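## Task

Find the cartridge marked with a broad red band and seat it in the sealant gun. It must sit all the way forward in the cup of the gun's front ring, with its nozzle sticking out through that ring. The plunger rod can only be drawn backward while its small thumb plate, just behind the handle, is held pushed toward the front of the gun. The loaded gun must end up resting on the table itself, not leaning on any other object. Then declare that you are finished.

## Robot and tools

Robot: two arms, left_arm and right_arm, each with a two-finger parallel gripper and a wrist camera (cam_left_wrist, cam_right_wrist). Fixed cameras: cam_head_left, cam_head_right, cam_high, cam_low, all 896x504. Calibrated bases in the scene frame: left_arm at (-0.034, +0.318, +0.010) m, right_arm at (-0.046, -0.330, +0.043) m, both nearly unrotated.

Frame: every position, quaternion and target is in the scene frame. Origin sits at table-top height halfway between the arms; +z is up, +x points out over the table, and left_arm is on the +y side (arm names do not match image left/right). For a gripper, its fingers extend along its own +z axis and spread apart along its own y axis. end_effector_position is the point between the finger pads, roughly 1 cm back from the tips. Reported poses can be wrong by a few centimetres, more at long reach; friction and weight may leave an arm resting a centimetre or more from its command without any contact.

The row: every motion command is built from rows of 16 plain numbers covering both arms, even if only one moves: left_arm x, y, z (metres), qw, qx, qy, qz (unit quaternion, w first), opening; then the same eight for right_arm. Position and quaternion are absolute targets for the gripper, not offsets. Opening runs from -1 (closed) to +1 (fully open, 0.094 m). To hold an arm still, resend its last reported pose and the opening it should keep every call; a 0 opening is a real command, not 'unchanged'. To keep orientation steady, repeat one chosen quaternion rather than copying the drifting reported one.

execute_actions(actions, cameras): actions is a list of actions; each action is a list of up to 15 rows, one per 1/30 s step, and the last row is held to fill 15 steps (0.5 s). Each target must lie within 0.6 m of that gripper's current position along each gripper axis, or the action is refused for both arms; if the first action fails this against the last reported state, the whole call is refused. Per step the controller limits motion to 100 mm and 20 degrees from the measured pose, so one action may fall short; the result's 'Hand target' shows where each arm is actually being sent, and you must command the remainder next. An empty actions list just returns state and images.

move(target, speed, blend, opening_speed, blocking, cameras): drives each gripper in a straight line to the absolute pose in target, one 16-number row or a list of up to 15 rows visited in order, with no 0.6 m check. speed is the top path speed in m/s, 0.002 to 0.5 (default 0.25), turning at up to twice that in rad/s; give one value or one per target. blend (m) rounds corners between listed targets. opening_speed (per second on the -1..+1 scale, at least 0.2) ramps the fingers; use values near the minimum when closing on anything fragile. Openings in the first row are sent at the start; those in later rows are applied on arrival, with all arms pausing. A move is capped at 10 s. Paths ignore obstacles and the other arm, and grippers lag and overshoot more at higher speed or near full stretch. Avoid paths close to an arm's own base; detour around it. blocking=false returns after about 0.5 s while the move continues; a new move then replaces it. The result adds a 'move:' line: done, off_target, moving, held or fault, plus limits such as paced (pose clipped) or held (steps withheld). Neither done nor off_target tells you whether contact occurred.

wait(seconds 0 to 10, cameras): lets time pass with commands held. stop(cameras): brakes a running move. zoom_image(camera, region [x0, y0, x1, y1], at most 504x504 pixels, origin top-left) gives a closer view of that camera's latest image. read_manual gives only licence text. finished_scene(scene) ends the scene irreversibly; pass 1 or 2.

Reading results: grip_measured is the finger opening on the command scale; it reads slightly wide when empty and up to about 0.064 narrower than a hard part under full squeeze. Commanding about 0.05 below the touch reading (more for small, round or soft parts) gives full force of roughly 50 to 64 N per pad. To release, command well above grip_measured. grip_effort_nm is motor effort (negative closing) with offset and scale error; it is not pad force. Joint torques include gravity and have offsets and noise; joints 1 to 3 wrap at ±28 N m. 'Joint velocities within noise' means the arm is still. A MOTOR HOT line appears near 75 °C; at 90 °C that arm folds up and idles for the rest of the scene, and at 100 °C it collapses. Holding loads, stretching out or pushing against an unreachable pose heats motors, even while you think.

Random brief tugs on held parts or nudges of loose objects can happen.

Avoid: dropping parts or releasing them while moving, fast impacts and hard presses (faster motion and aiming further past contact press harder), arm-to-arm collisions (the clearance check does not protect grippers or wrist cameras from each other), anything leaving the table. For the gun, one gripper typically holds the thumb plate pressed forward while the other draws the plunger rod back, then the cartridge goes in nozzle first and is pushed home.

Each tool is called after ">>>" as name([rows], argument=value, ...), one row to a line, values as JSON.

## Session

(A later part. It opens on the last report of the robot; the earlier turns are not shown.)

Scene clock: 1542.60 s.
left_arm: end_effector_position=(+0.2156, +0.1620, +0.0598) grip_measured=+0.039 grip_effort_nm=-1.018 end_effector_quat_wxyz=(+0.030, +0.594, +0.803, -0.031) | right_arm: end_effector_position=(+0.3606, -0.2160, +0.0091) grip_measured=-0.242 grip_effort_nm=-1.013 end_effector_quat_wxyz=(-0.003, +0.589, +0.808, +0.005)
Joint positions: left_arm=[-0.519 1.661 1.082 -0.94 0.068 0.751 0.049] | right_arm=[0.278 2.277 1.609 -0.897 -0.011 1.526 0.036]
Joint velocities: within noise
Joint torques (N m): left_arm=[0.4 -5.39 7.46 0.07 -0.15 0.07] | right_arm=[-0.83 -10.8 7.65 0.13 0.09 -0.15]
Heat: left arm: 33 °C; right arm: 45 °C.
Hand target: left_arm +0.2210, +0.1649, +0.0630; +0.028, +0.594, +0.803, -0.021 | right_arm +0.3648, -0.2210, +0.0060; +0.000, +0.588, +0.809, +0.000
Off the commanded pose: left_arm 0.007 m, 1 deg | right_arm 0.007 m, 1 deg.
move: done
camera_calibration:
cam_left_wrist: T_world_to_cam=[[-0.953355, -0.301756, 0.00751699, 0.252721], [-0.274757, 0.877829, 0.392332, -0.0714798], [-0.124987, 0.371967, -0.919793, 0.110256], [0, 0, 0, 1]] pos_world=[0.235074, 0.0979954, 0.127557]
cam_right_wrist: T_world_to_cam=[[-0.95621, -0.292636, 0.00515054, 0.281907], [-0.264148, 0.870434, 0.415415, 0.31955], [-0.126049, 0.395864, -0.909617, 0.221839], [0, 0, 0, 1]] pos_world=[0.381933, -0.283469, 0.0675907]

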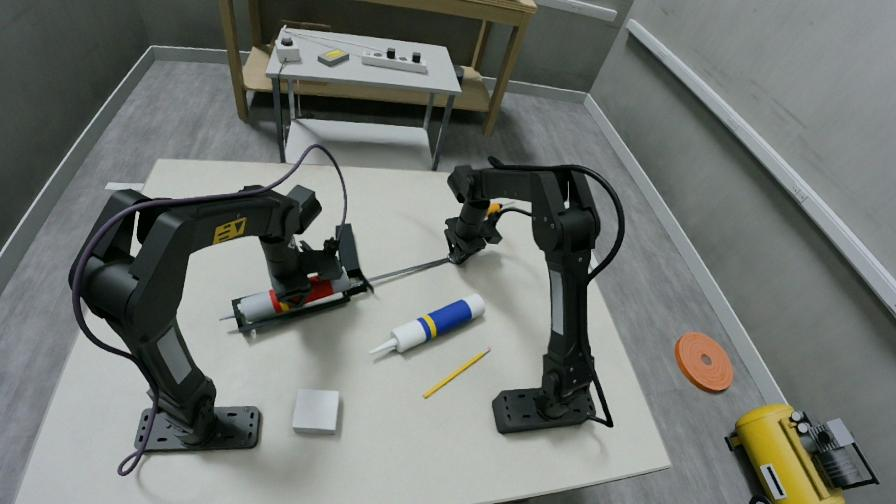

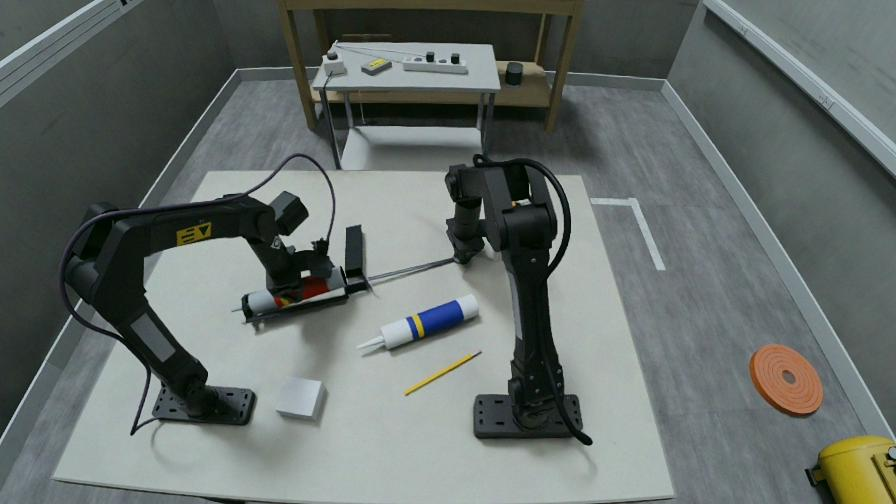

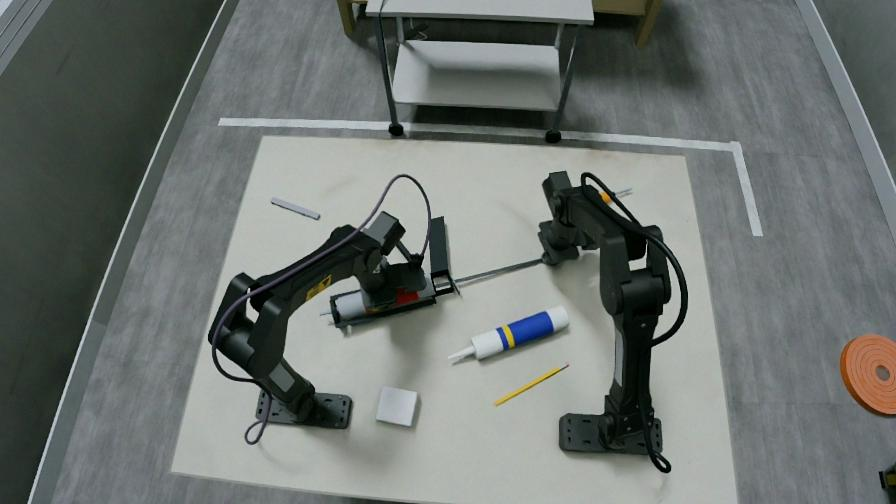

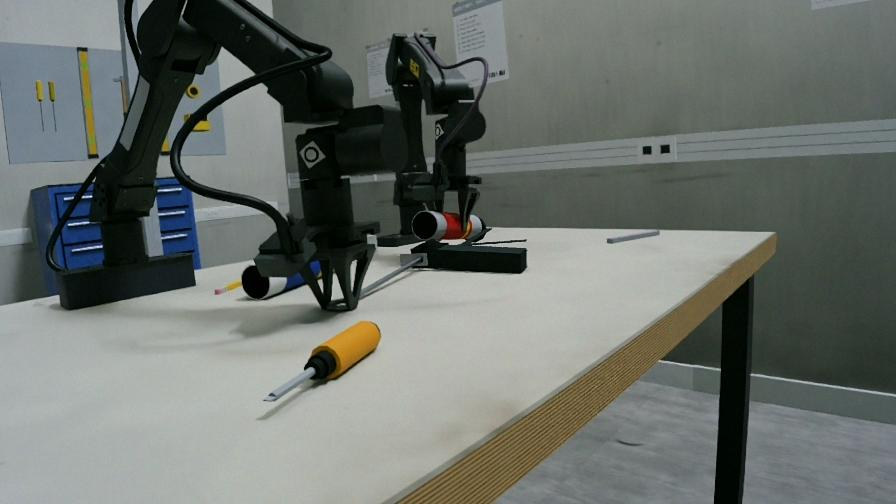

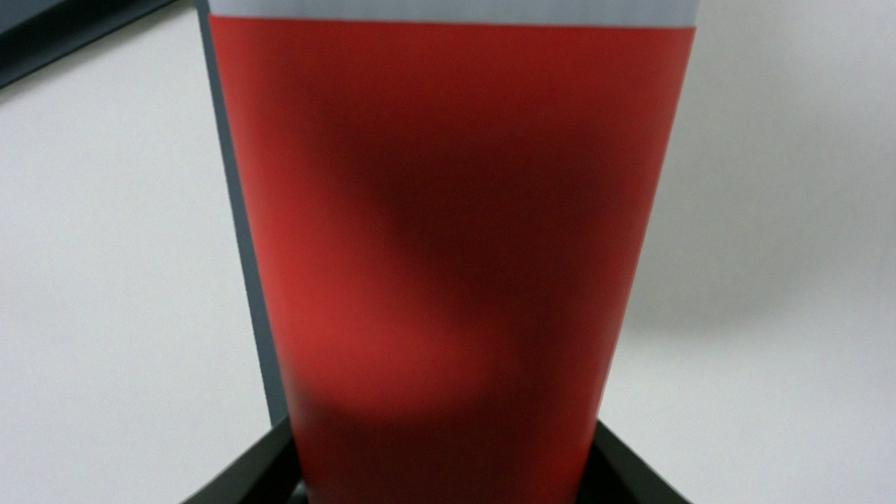

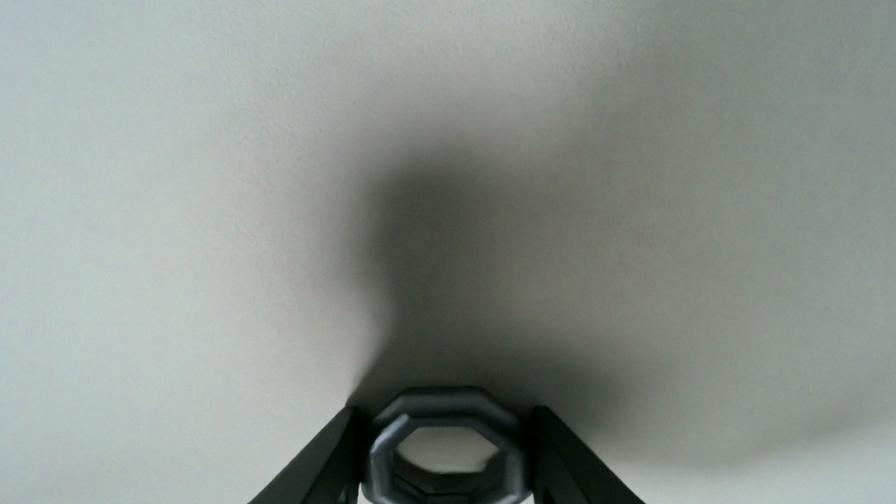

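>>> move(target=[0.224,0.167,0.052,0.0280,0.5944,0.8034,-0.0208,-0.2,0.365,-0.221,0.006,0,0.5878,0.8090,0,-0.6], speed=0.04)

>>> zoom_image(camera="cam_head_left", region=[220, 260, 380, 340])

>>> zoom_image(camera="cam_low", region=[390, 185, 510, 265])

>>> zoom_image(camera="cam_high", region=[320, 260, 480, 340])

>>> zoom_image(camera="cam_head_right", region=[230, 260, 390, 340])

Scene clock: 1560.20 s.
left_arm: end_effector_position=(+0.2157, +0.1625, +0.0562) grip_measured=+0.039 grip_effort_nm=-1.009 end_effector_quat_wxyz=(+0.025, +0.597, +0.801, -0.035) | right_arm: end_effector_position=(+0.3606, -0.2160, +0.0091) grip_measured=-0.242 grip_effort_nm=-1.009 end_effector_quat_wxyz=(-0.003, +0.589, +0.808, +0.005)
Joint positions: left_arm=[-0.513 1.675 1.082 -0.937 0.075 0.763 0.049] | right_arm=[0.278 2.277 1.609 -0.897 -0.011 1.526 0.036]
Joint velocities: within noise
Joint torques (N m): left_arm=[0.91 -5.15 5.71 0.39 -0.1 0.09] | right_arm=[-0.83 -10.8 7.65 0.13 0.09 -0.16]
Heat: left arm: 32 °C; right arm: 45 °C.
Hand target: left_arm +0.2229, +0.1658, +0.0524; +0.028, +0.594, +0.803, -0.025 | right_arm +0.3648, -0.2210, +0.0060; +0.000, +0.588, +0.809, +0.000
Off the commanded pose: left_arm 0.010 m, 2 deg | right_arm 0.007 m, 1 deg.
move: done
camera_calibration:
cam_left_wrist: T_world_to_cam=[[-0.955119, -0.295586, 0.0194245, 0.251681], [-0.264338, 0.880071, 0.394462, -0.0731534], [-0.133692, 0.371624, -0.918707, 0.10861], [0, 0, 0, 1]] pos_world=[0.235569, 0.0984116, 0.123748]
cam_right_wrist: T_world_to_cam=[[-0.95621, -0.292636, 0.00515054, 0.281907], [-0.264148, 0.870434, 0.415415, 0.31955], [-0.126049, 0.395864, -0.909617, 0.221839], [0, 0, 0, 1]] pos_world=[0.381933, -0.283469, 0.0675907]

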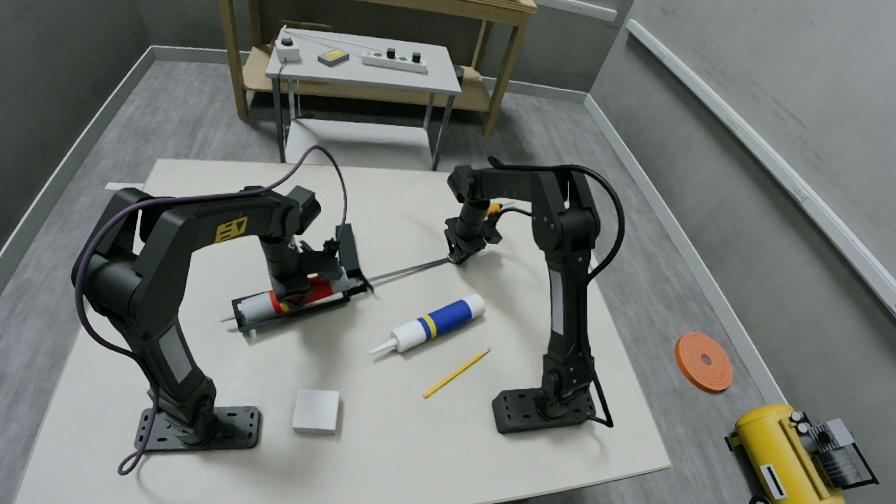

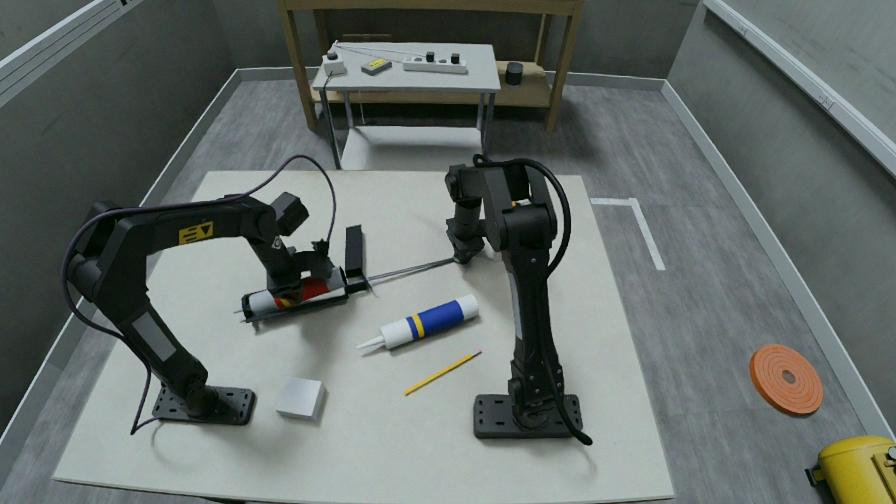

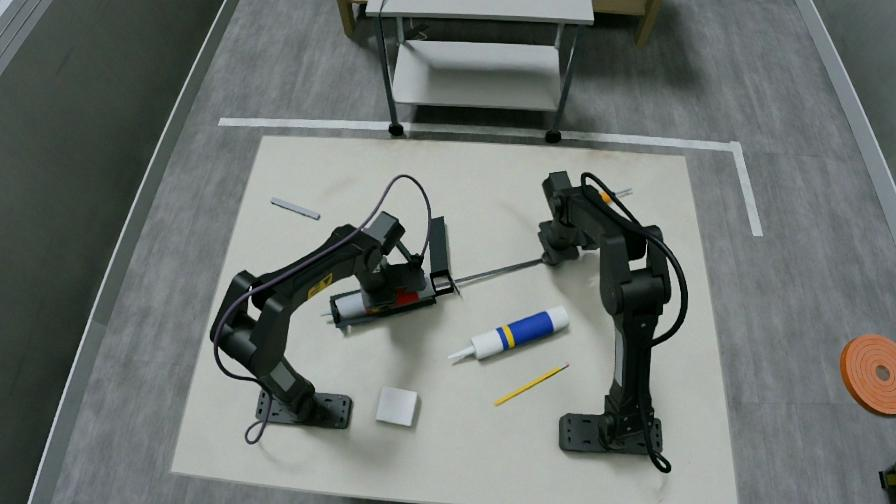

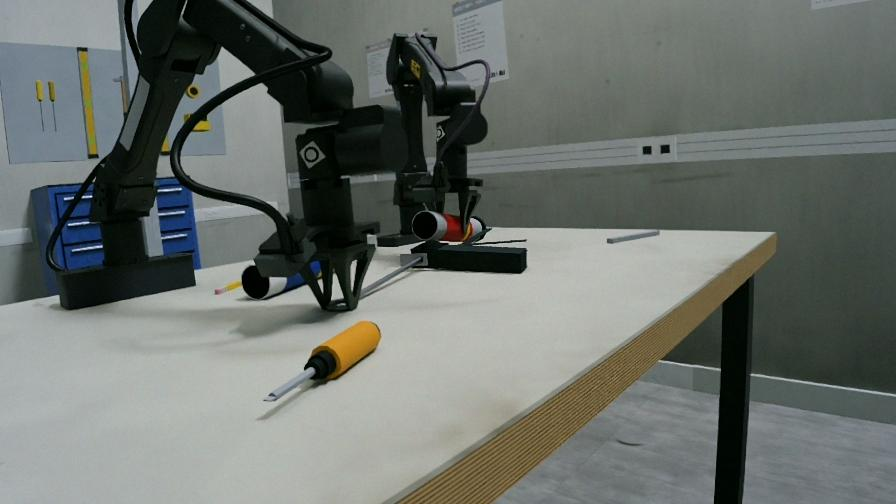

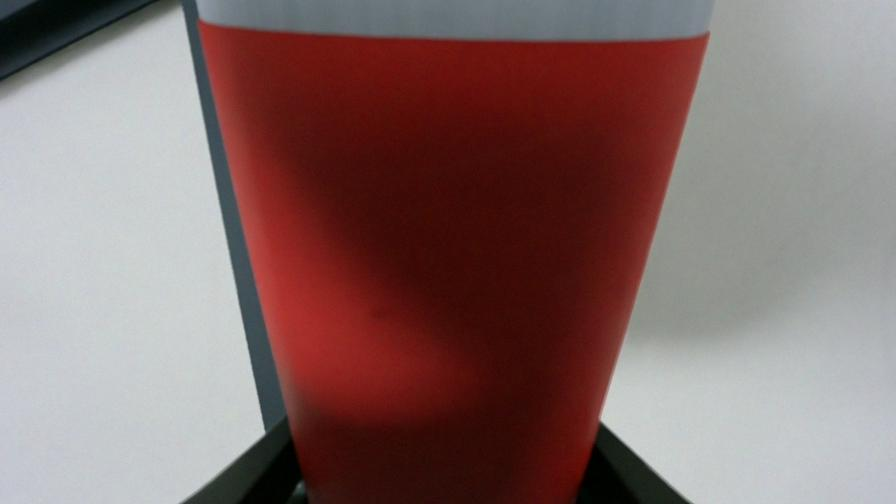

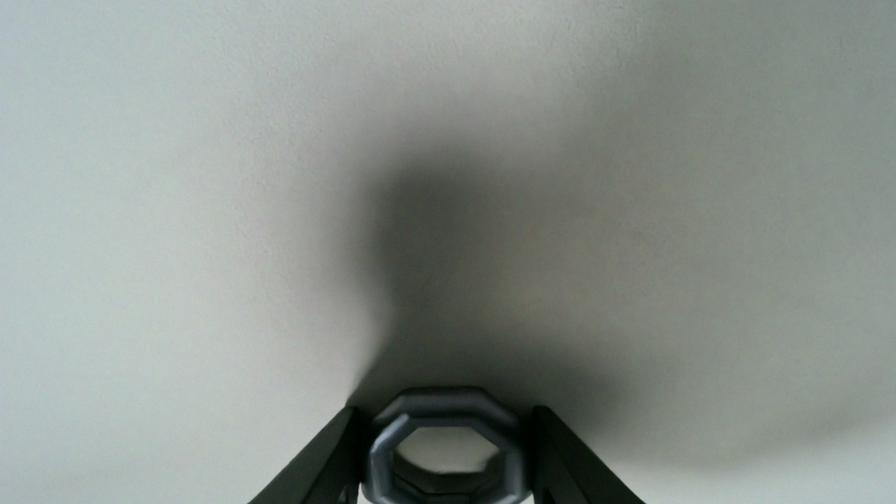

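Scaled by 3.150 from the camera's 896x504 image, which has a finer 1280x720 frame.

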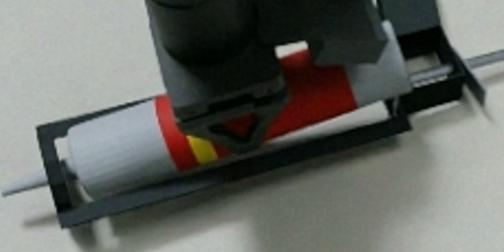

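Scaled by 4.200 from the camera's 896x504 image, which has a finer 1280x720 frame.

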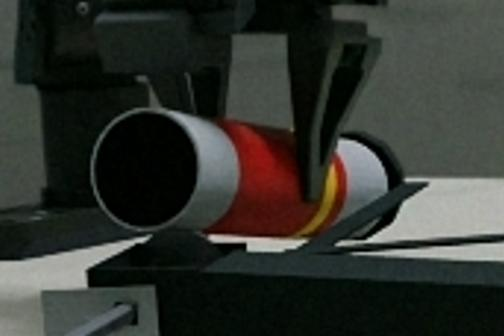

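Scaled by 3.150 from the camera's 896x504 image, which has a finer 1280x720 frame.

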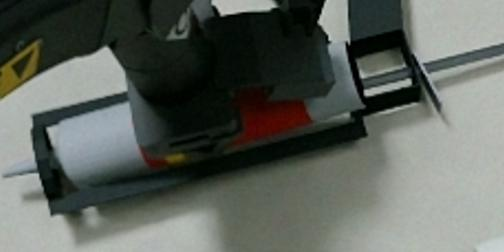

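Scaled by 3.150 from the camera's 896x504 image, which has a finer 1280x720 frame.

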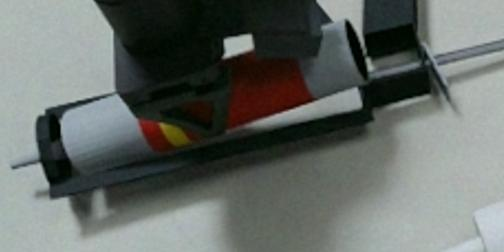

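>>> move([
  [0.230,0.164,0.072,0.0280,0.5944,0.8034,-0.0208,-0.2,0.365,-0.221,0.006,0,0.5878,0.8090,0,-0.6],
  [0.226,0.167,0.052,0.0280,0.5944,0.8034,-0.0208,-0.2,0.365,-0.221,0.006,0,0.5878,0.8090,0,-0.6],
], speed=0.05)

>>> zoom_image(camera="cam_head_left", region=[220, 260, 380, 340])

>>> zoom_image(camera="cam_low", region=[390, 185, 510, 265])

>>> zoom_image(camera="cam_high", region=[320, 260, 480, 340])

Scene clock: 1603.17 s.
left_arm: end_effector_position=(+0.2203, +0.1632, +0.0569) grip_measured=+0.039 grip_effort_nm=-1.018 end_effector_quat_wxyz=(+0.025, +0.591, +0.806, -0.032) | right_arm: end_effector_position=(+0.3606, -0.2160, +0.0091) grip_measured=-0.242 grip_effort_nm=-1.004 end_effector_quat_wxyz=(-0.003, +0.590, +0.807, +0.005)
Joint positions: left_arm=[-0.507 1.685 1.097 -0.94 0.069 0.756 0.049] | right_arm=[0.278 2.277 1.609 -0.897 -0.011 1.528 0.036]
Joint velocities: within noise
Joint torques (N m): left_arm=[0.66 -5.46 5.2 0.44 -0.16 0.1] | right_arm=[-0.81 -10.81 7.65 0.13 0.09 -0.16]
Heat: left arm: 30 °C; right arm: 45 °C.
Hand target: left_arm +0.2261, +0.1670, +0.0521; +0.028, +0.591, +0.806, -0.021 | right_arm +0.3648, -0.2210, +0.0060; +0.000, +0.588, +0.809, +0.000
Off the commanded pose: left_arm 0.008 m, 1 deg | right_arm 0.007 m, 1 deg.
move: done
camera_calibration:
cam_left_wrist: T_world_to_cam=[[-0.950938, -0.309041, 0.0145127, 0.257857], [-0.278117, 0.874448, 0.397482, -0.0690794], [-0.135529, 0.373945, -0.917495, 0.109572], [0, 0, 0, 1]] pos_world=[0.240844, 0.0991211, 0.124247]
cam_right_wrist: T_world_to_cam=[[-0.956658, -0.291169, 0.00516738, 0.282385], [-0.262805, 0.870837, 0.415423, 0.319153], [-0.125458, 0.396059, -0.909614, 0.221668], [0, 0, 0, 1]] pos_world=[0.38183, -0.283502, 0.0675901]

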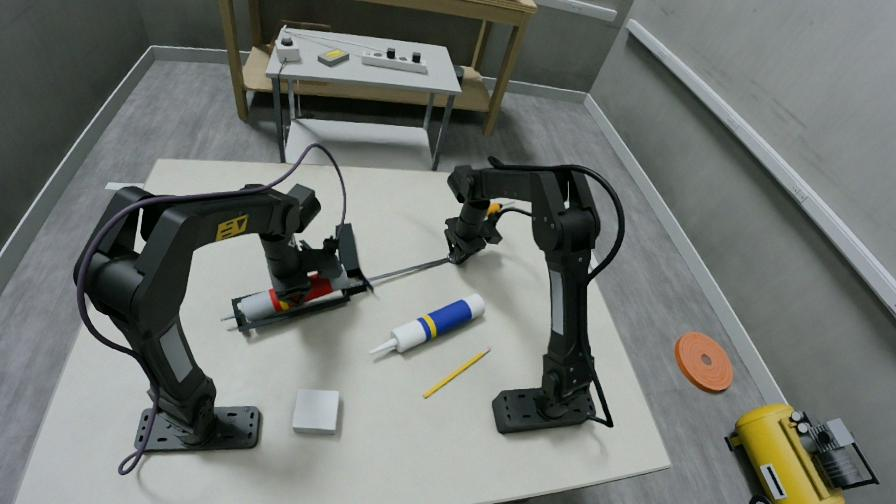

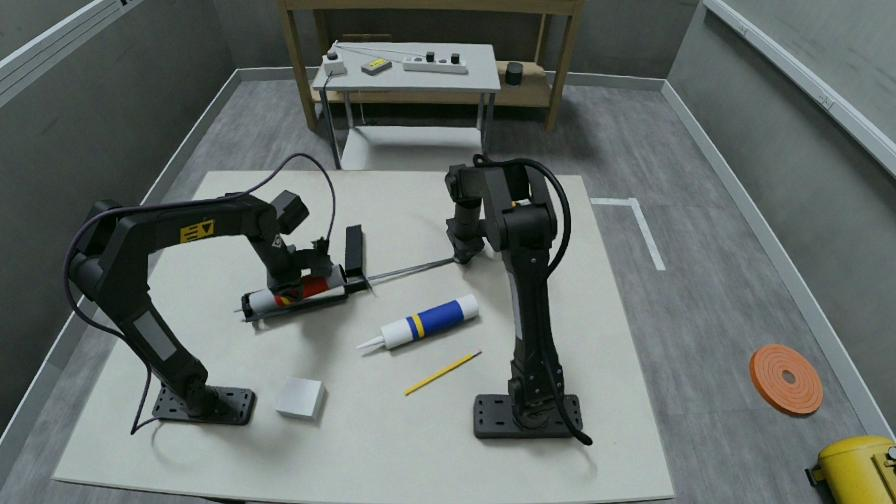

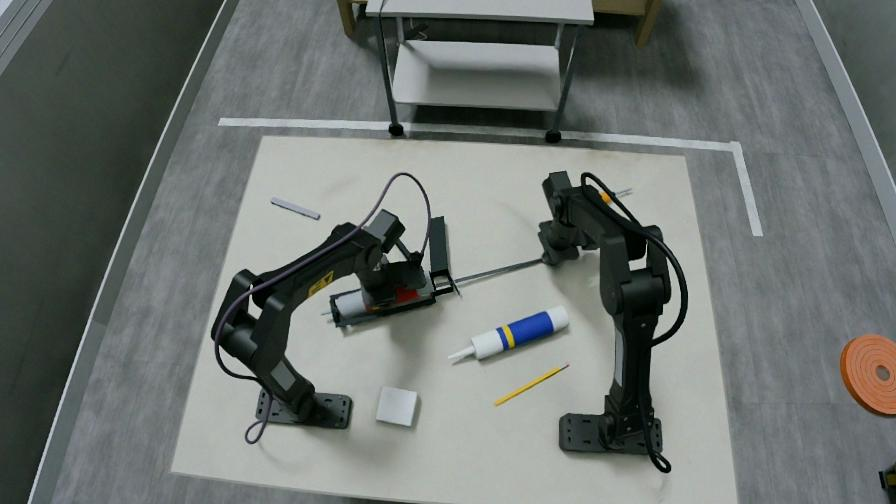

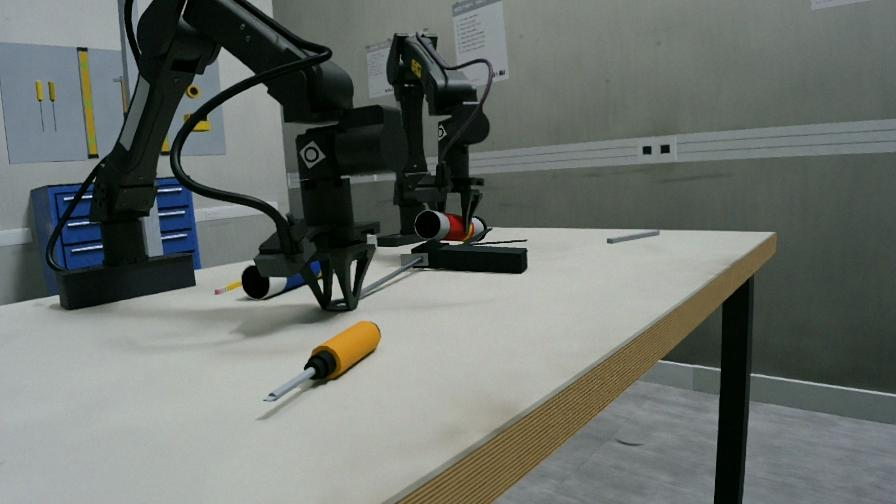

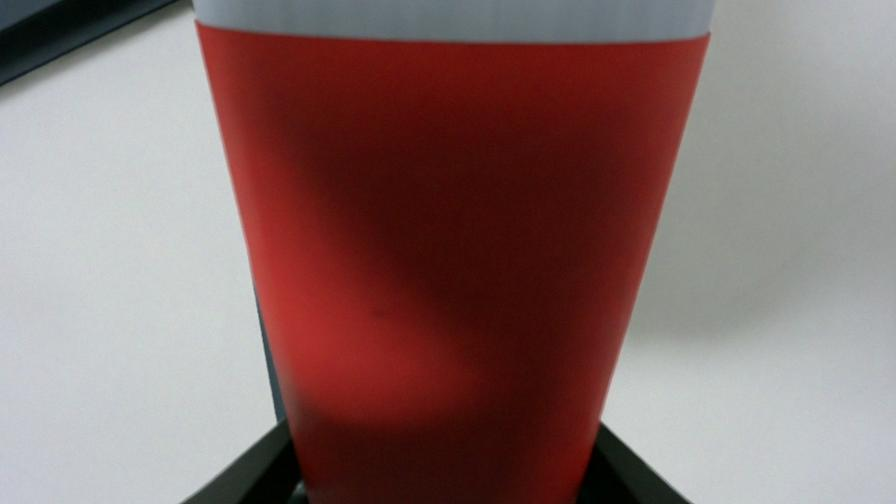

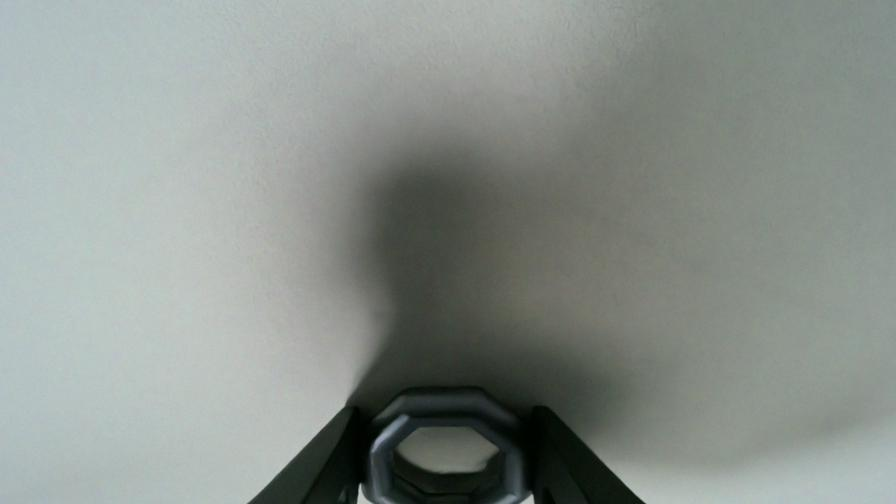

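Scaled by 3.150 from the camera's 896x504 image, which has a finer 1280x720 frame.

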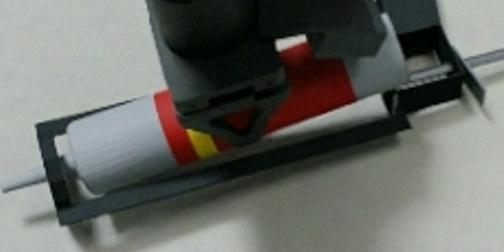

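Scaled by 4.200 from the camera's 896x504 image, which has a finer 1280x720 frame.

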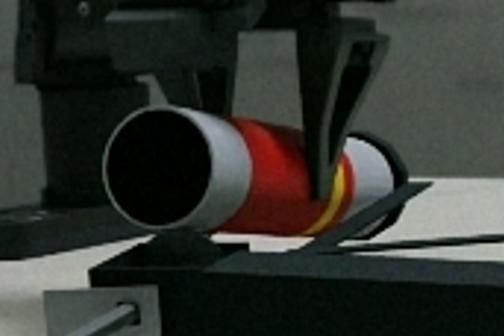

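Scaled by 3.150 from the camera's 896x504 image, which has a finer 1280x720 frame.

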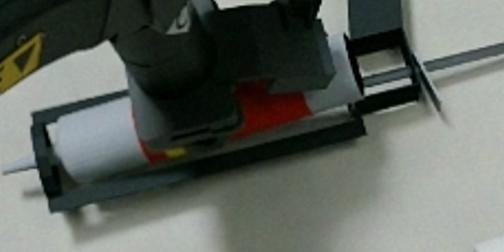

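>>> move([
  [0.224,0.167,0.056,0,0.5948,0.8039,0,-0.2,0.365,-0.221,0.006,0,0.5878,0.8090,0,-0.6],
], speed=0.05)

>>> zoom_image(camera="cam_head_left", region=[220, 260, 380, 340])

>>> zoom_image(camera="cam_low", region=[390, 185, 510, 265])

>>> zoom_image(camera="cam_high", region=[320, 260, 480, 340])

Scene clock: 1622.63 s.
left_arm: end_effector_position=(+0.2201, +0.1630, +0.0562) grip_measured=+0.039 grip_effort_nm=-1.018 end_effector_quat_wxyz=(+0.013, +0.593, +0.805, -0.023) | right_arm: end_effector_position=(+0.3606, -0.2160, +0.0091) grip_measured=-0.242 grip_effort_nm=-1.009 end_effector_quat_wxyz=(-0.003, +0.590, +0.807, +0.005)
Joint positions: left_arm=[-0.52 1.705 1.119 -0.963 0.048 0.747 0.049] | right_arm=[0.278 2.277 1.609 -0.897 -0.011 1.528 0.036]
Joint velocities: within noise
Joint torques (N m): left_arm=[-0.61 -4.86 7.62 -0.03 -0.45 -0.04] | right_arm=[-0.83 -10.8 7.65 0.13 0.09 -0.17]
Heat: left arm: 30 °C; right arm: 45 °C.
Hand target: left_arm +0.2246, +0.1679, +0.0560; +0.001, +0.594, +0.805, +0.000 | right_arm +0.3648, -0.2210, +0.0060; +0.000, +0.588, +0.809, +0.000
Off the commanded pose: left_arm 0.006 m, 3 deg | right_arm 0.007 m, 1 deg.
move: off_target (left_arm)
camera_calibration:
cam_left_wrist: T_world_to_cam=[[-0.952024, -0.305711, 0.0138038, 0.257324], [-0.271113, 0.863485, 0.425314, -0.070013], [-0.141943, 0.401167, -0.90494, 0.105261], [0, 0, 0, 1]] pos_world=[0.240939, 0.096895, 0.12148]
cam_right_wrist: T_world_to_cam=[[-0.956658, -0.291169, 0.00516738, 0.282385], [-0.262805, 0.870837, 0.415423, 0.319153], [-0.125458, 0.396059, -0.909614, 0.221668], [0, 0, 0, 1]] pos_world=[0.38183, -0.283502, 0.0675901]

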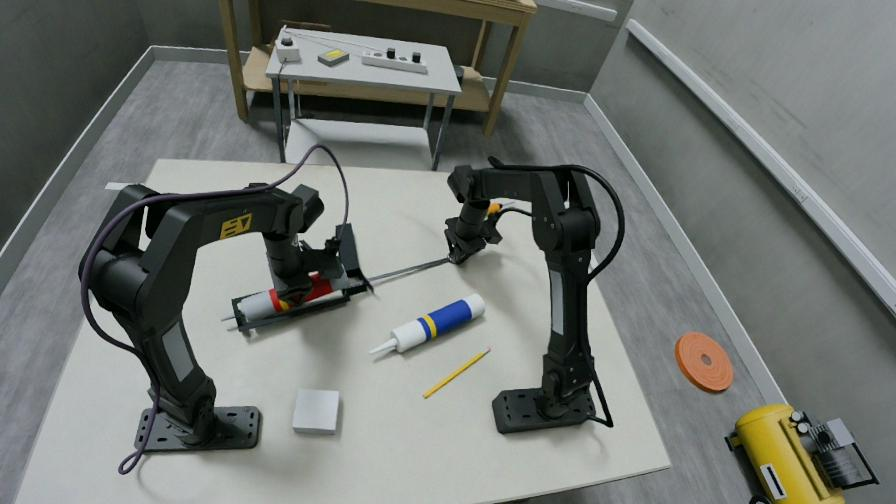

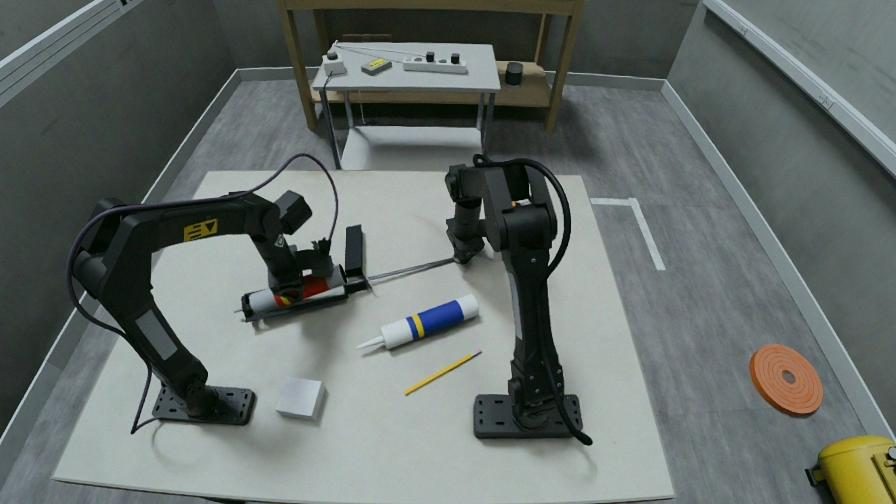

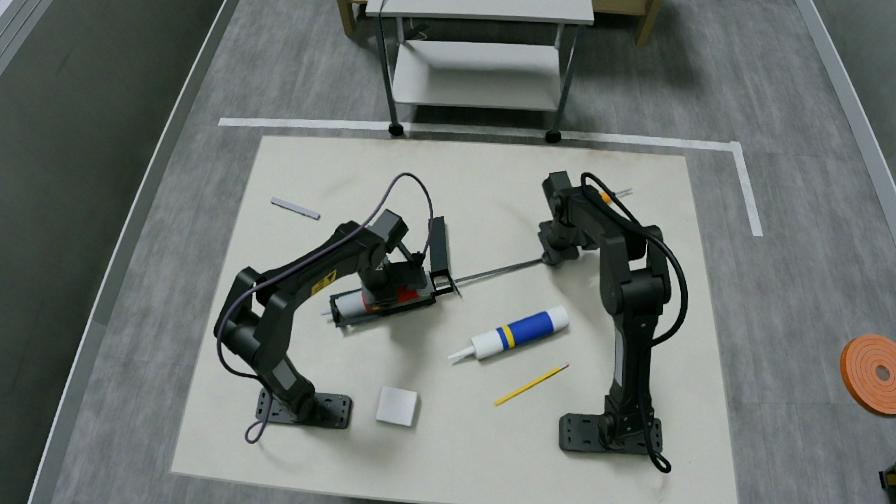

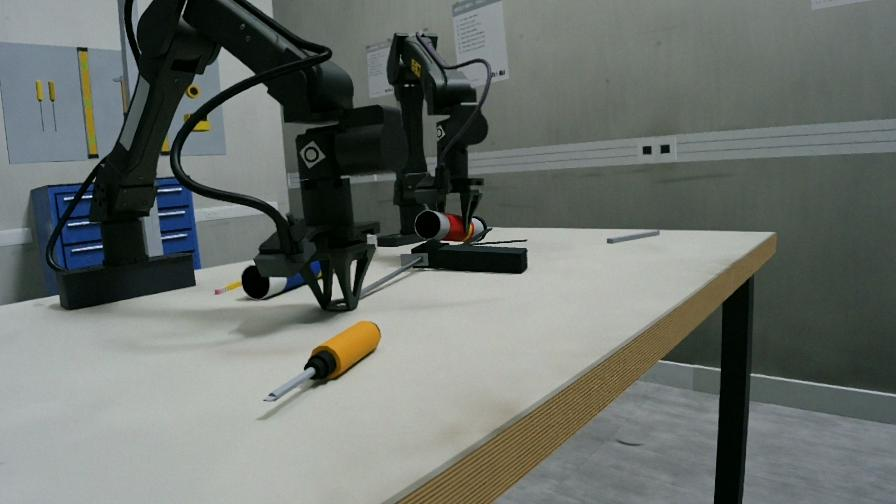

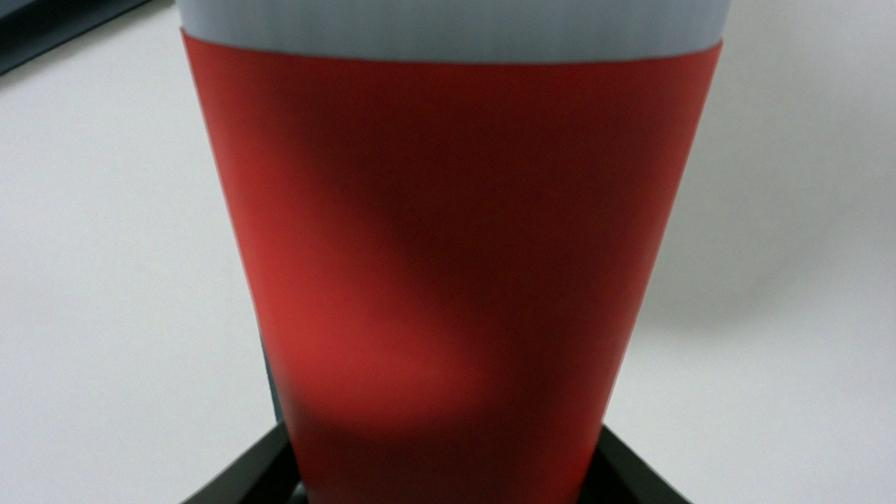

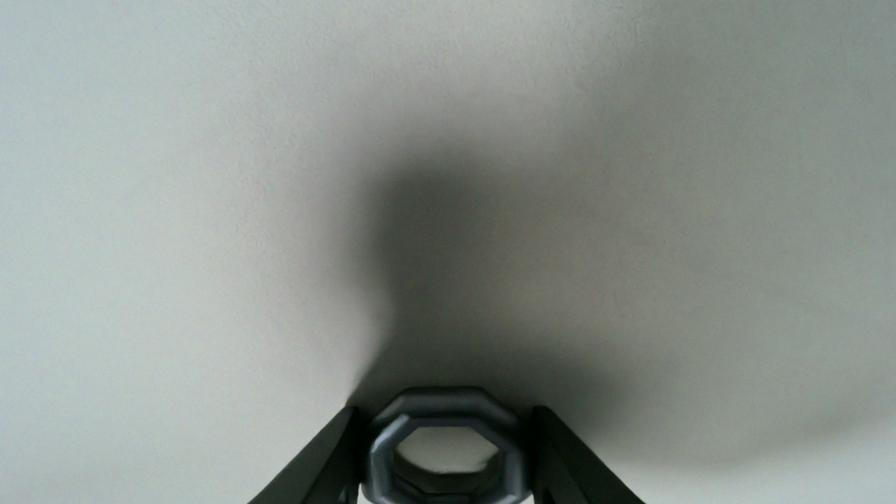

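Scaled by 3.150 from the camera's 896x504 image, which has a finer 1280x720 frame.

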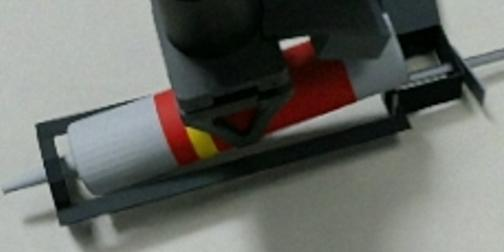

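Scaled by 4.200 from the camera's 896x504 image, which has a finer 1280x720 frame.

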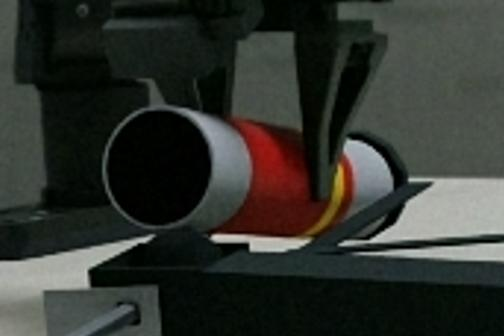

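Scaled by 3.150 from the camera's 896x504 image, which has a finer 1280x720 frame.

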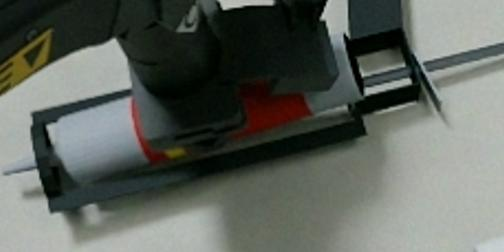

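>>> zoom_image(camera="cam_high", region=[320, 285, 370, 335])

>>> zoom_image(camera="cam_head_right", region=[225, 280, 275, 330])

>>> zoom_image(camera="cam_head_left", region=[220, 285, 270, 335])

>>> zoom_image(camera="cam_head_right", region=[320, 250, 380, 310])

>>> zoom_image(camera="cam_low", region=[400, 200, 500, 280])

Scaled by 10.080 from the camera's 896x504 image, which has a finer 1280x720 frame.

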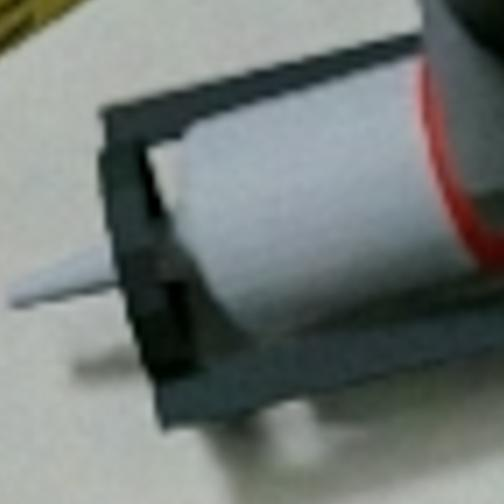

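Scaled by 10.080 from the camera's 896x504 image, which has a finer 1280x720 frame.

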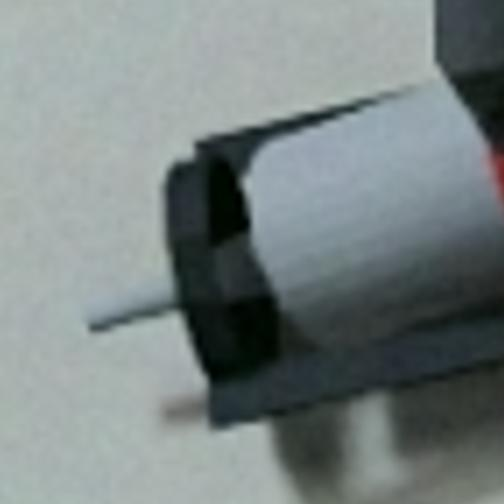

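Scaled by 10.080 from the camera's 896x504 image, which has a finer 1280x720 frame.

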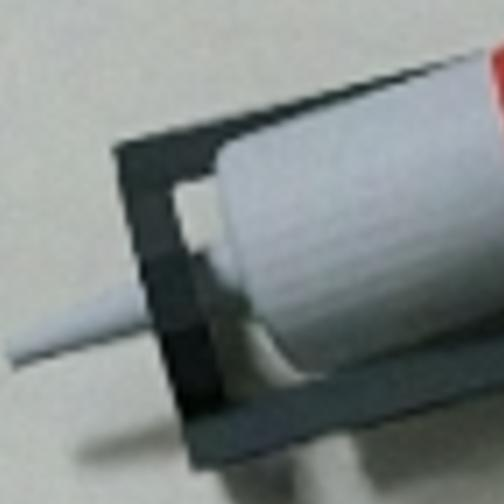

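Scaled by 8.400 from the camera's 896x504 image, which has a finer 1280x720 frame.

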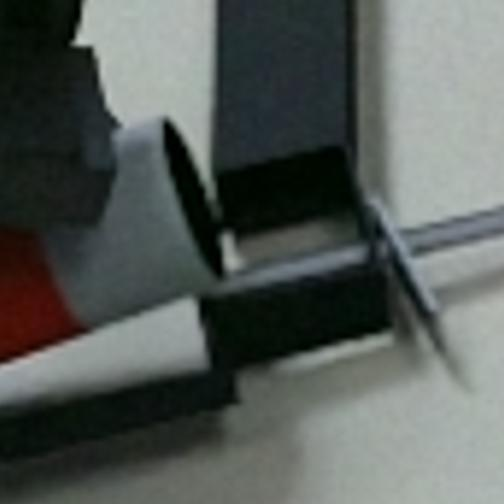

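Scaled by 5.040 from the camera's 896x504 image, which has a finer 1280x720 frame.

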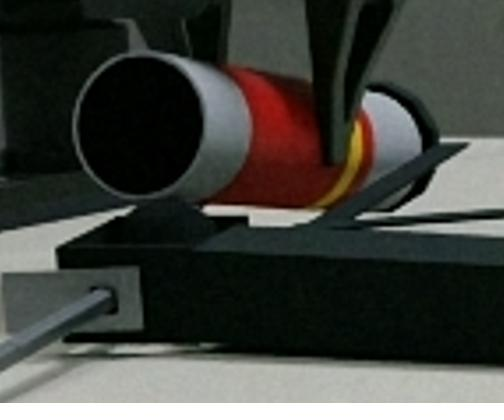

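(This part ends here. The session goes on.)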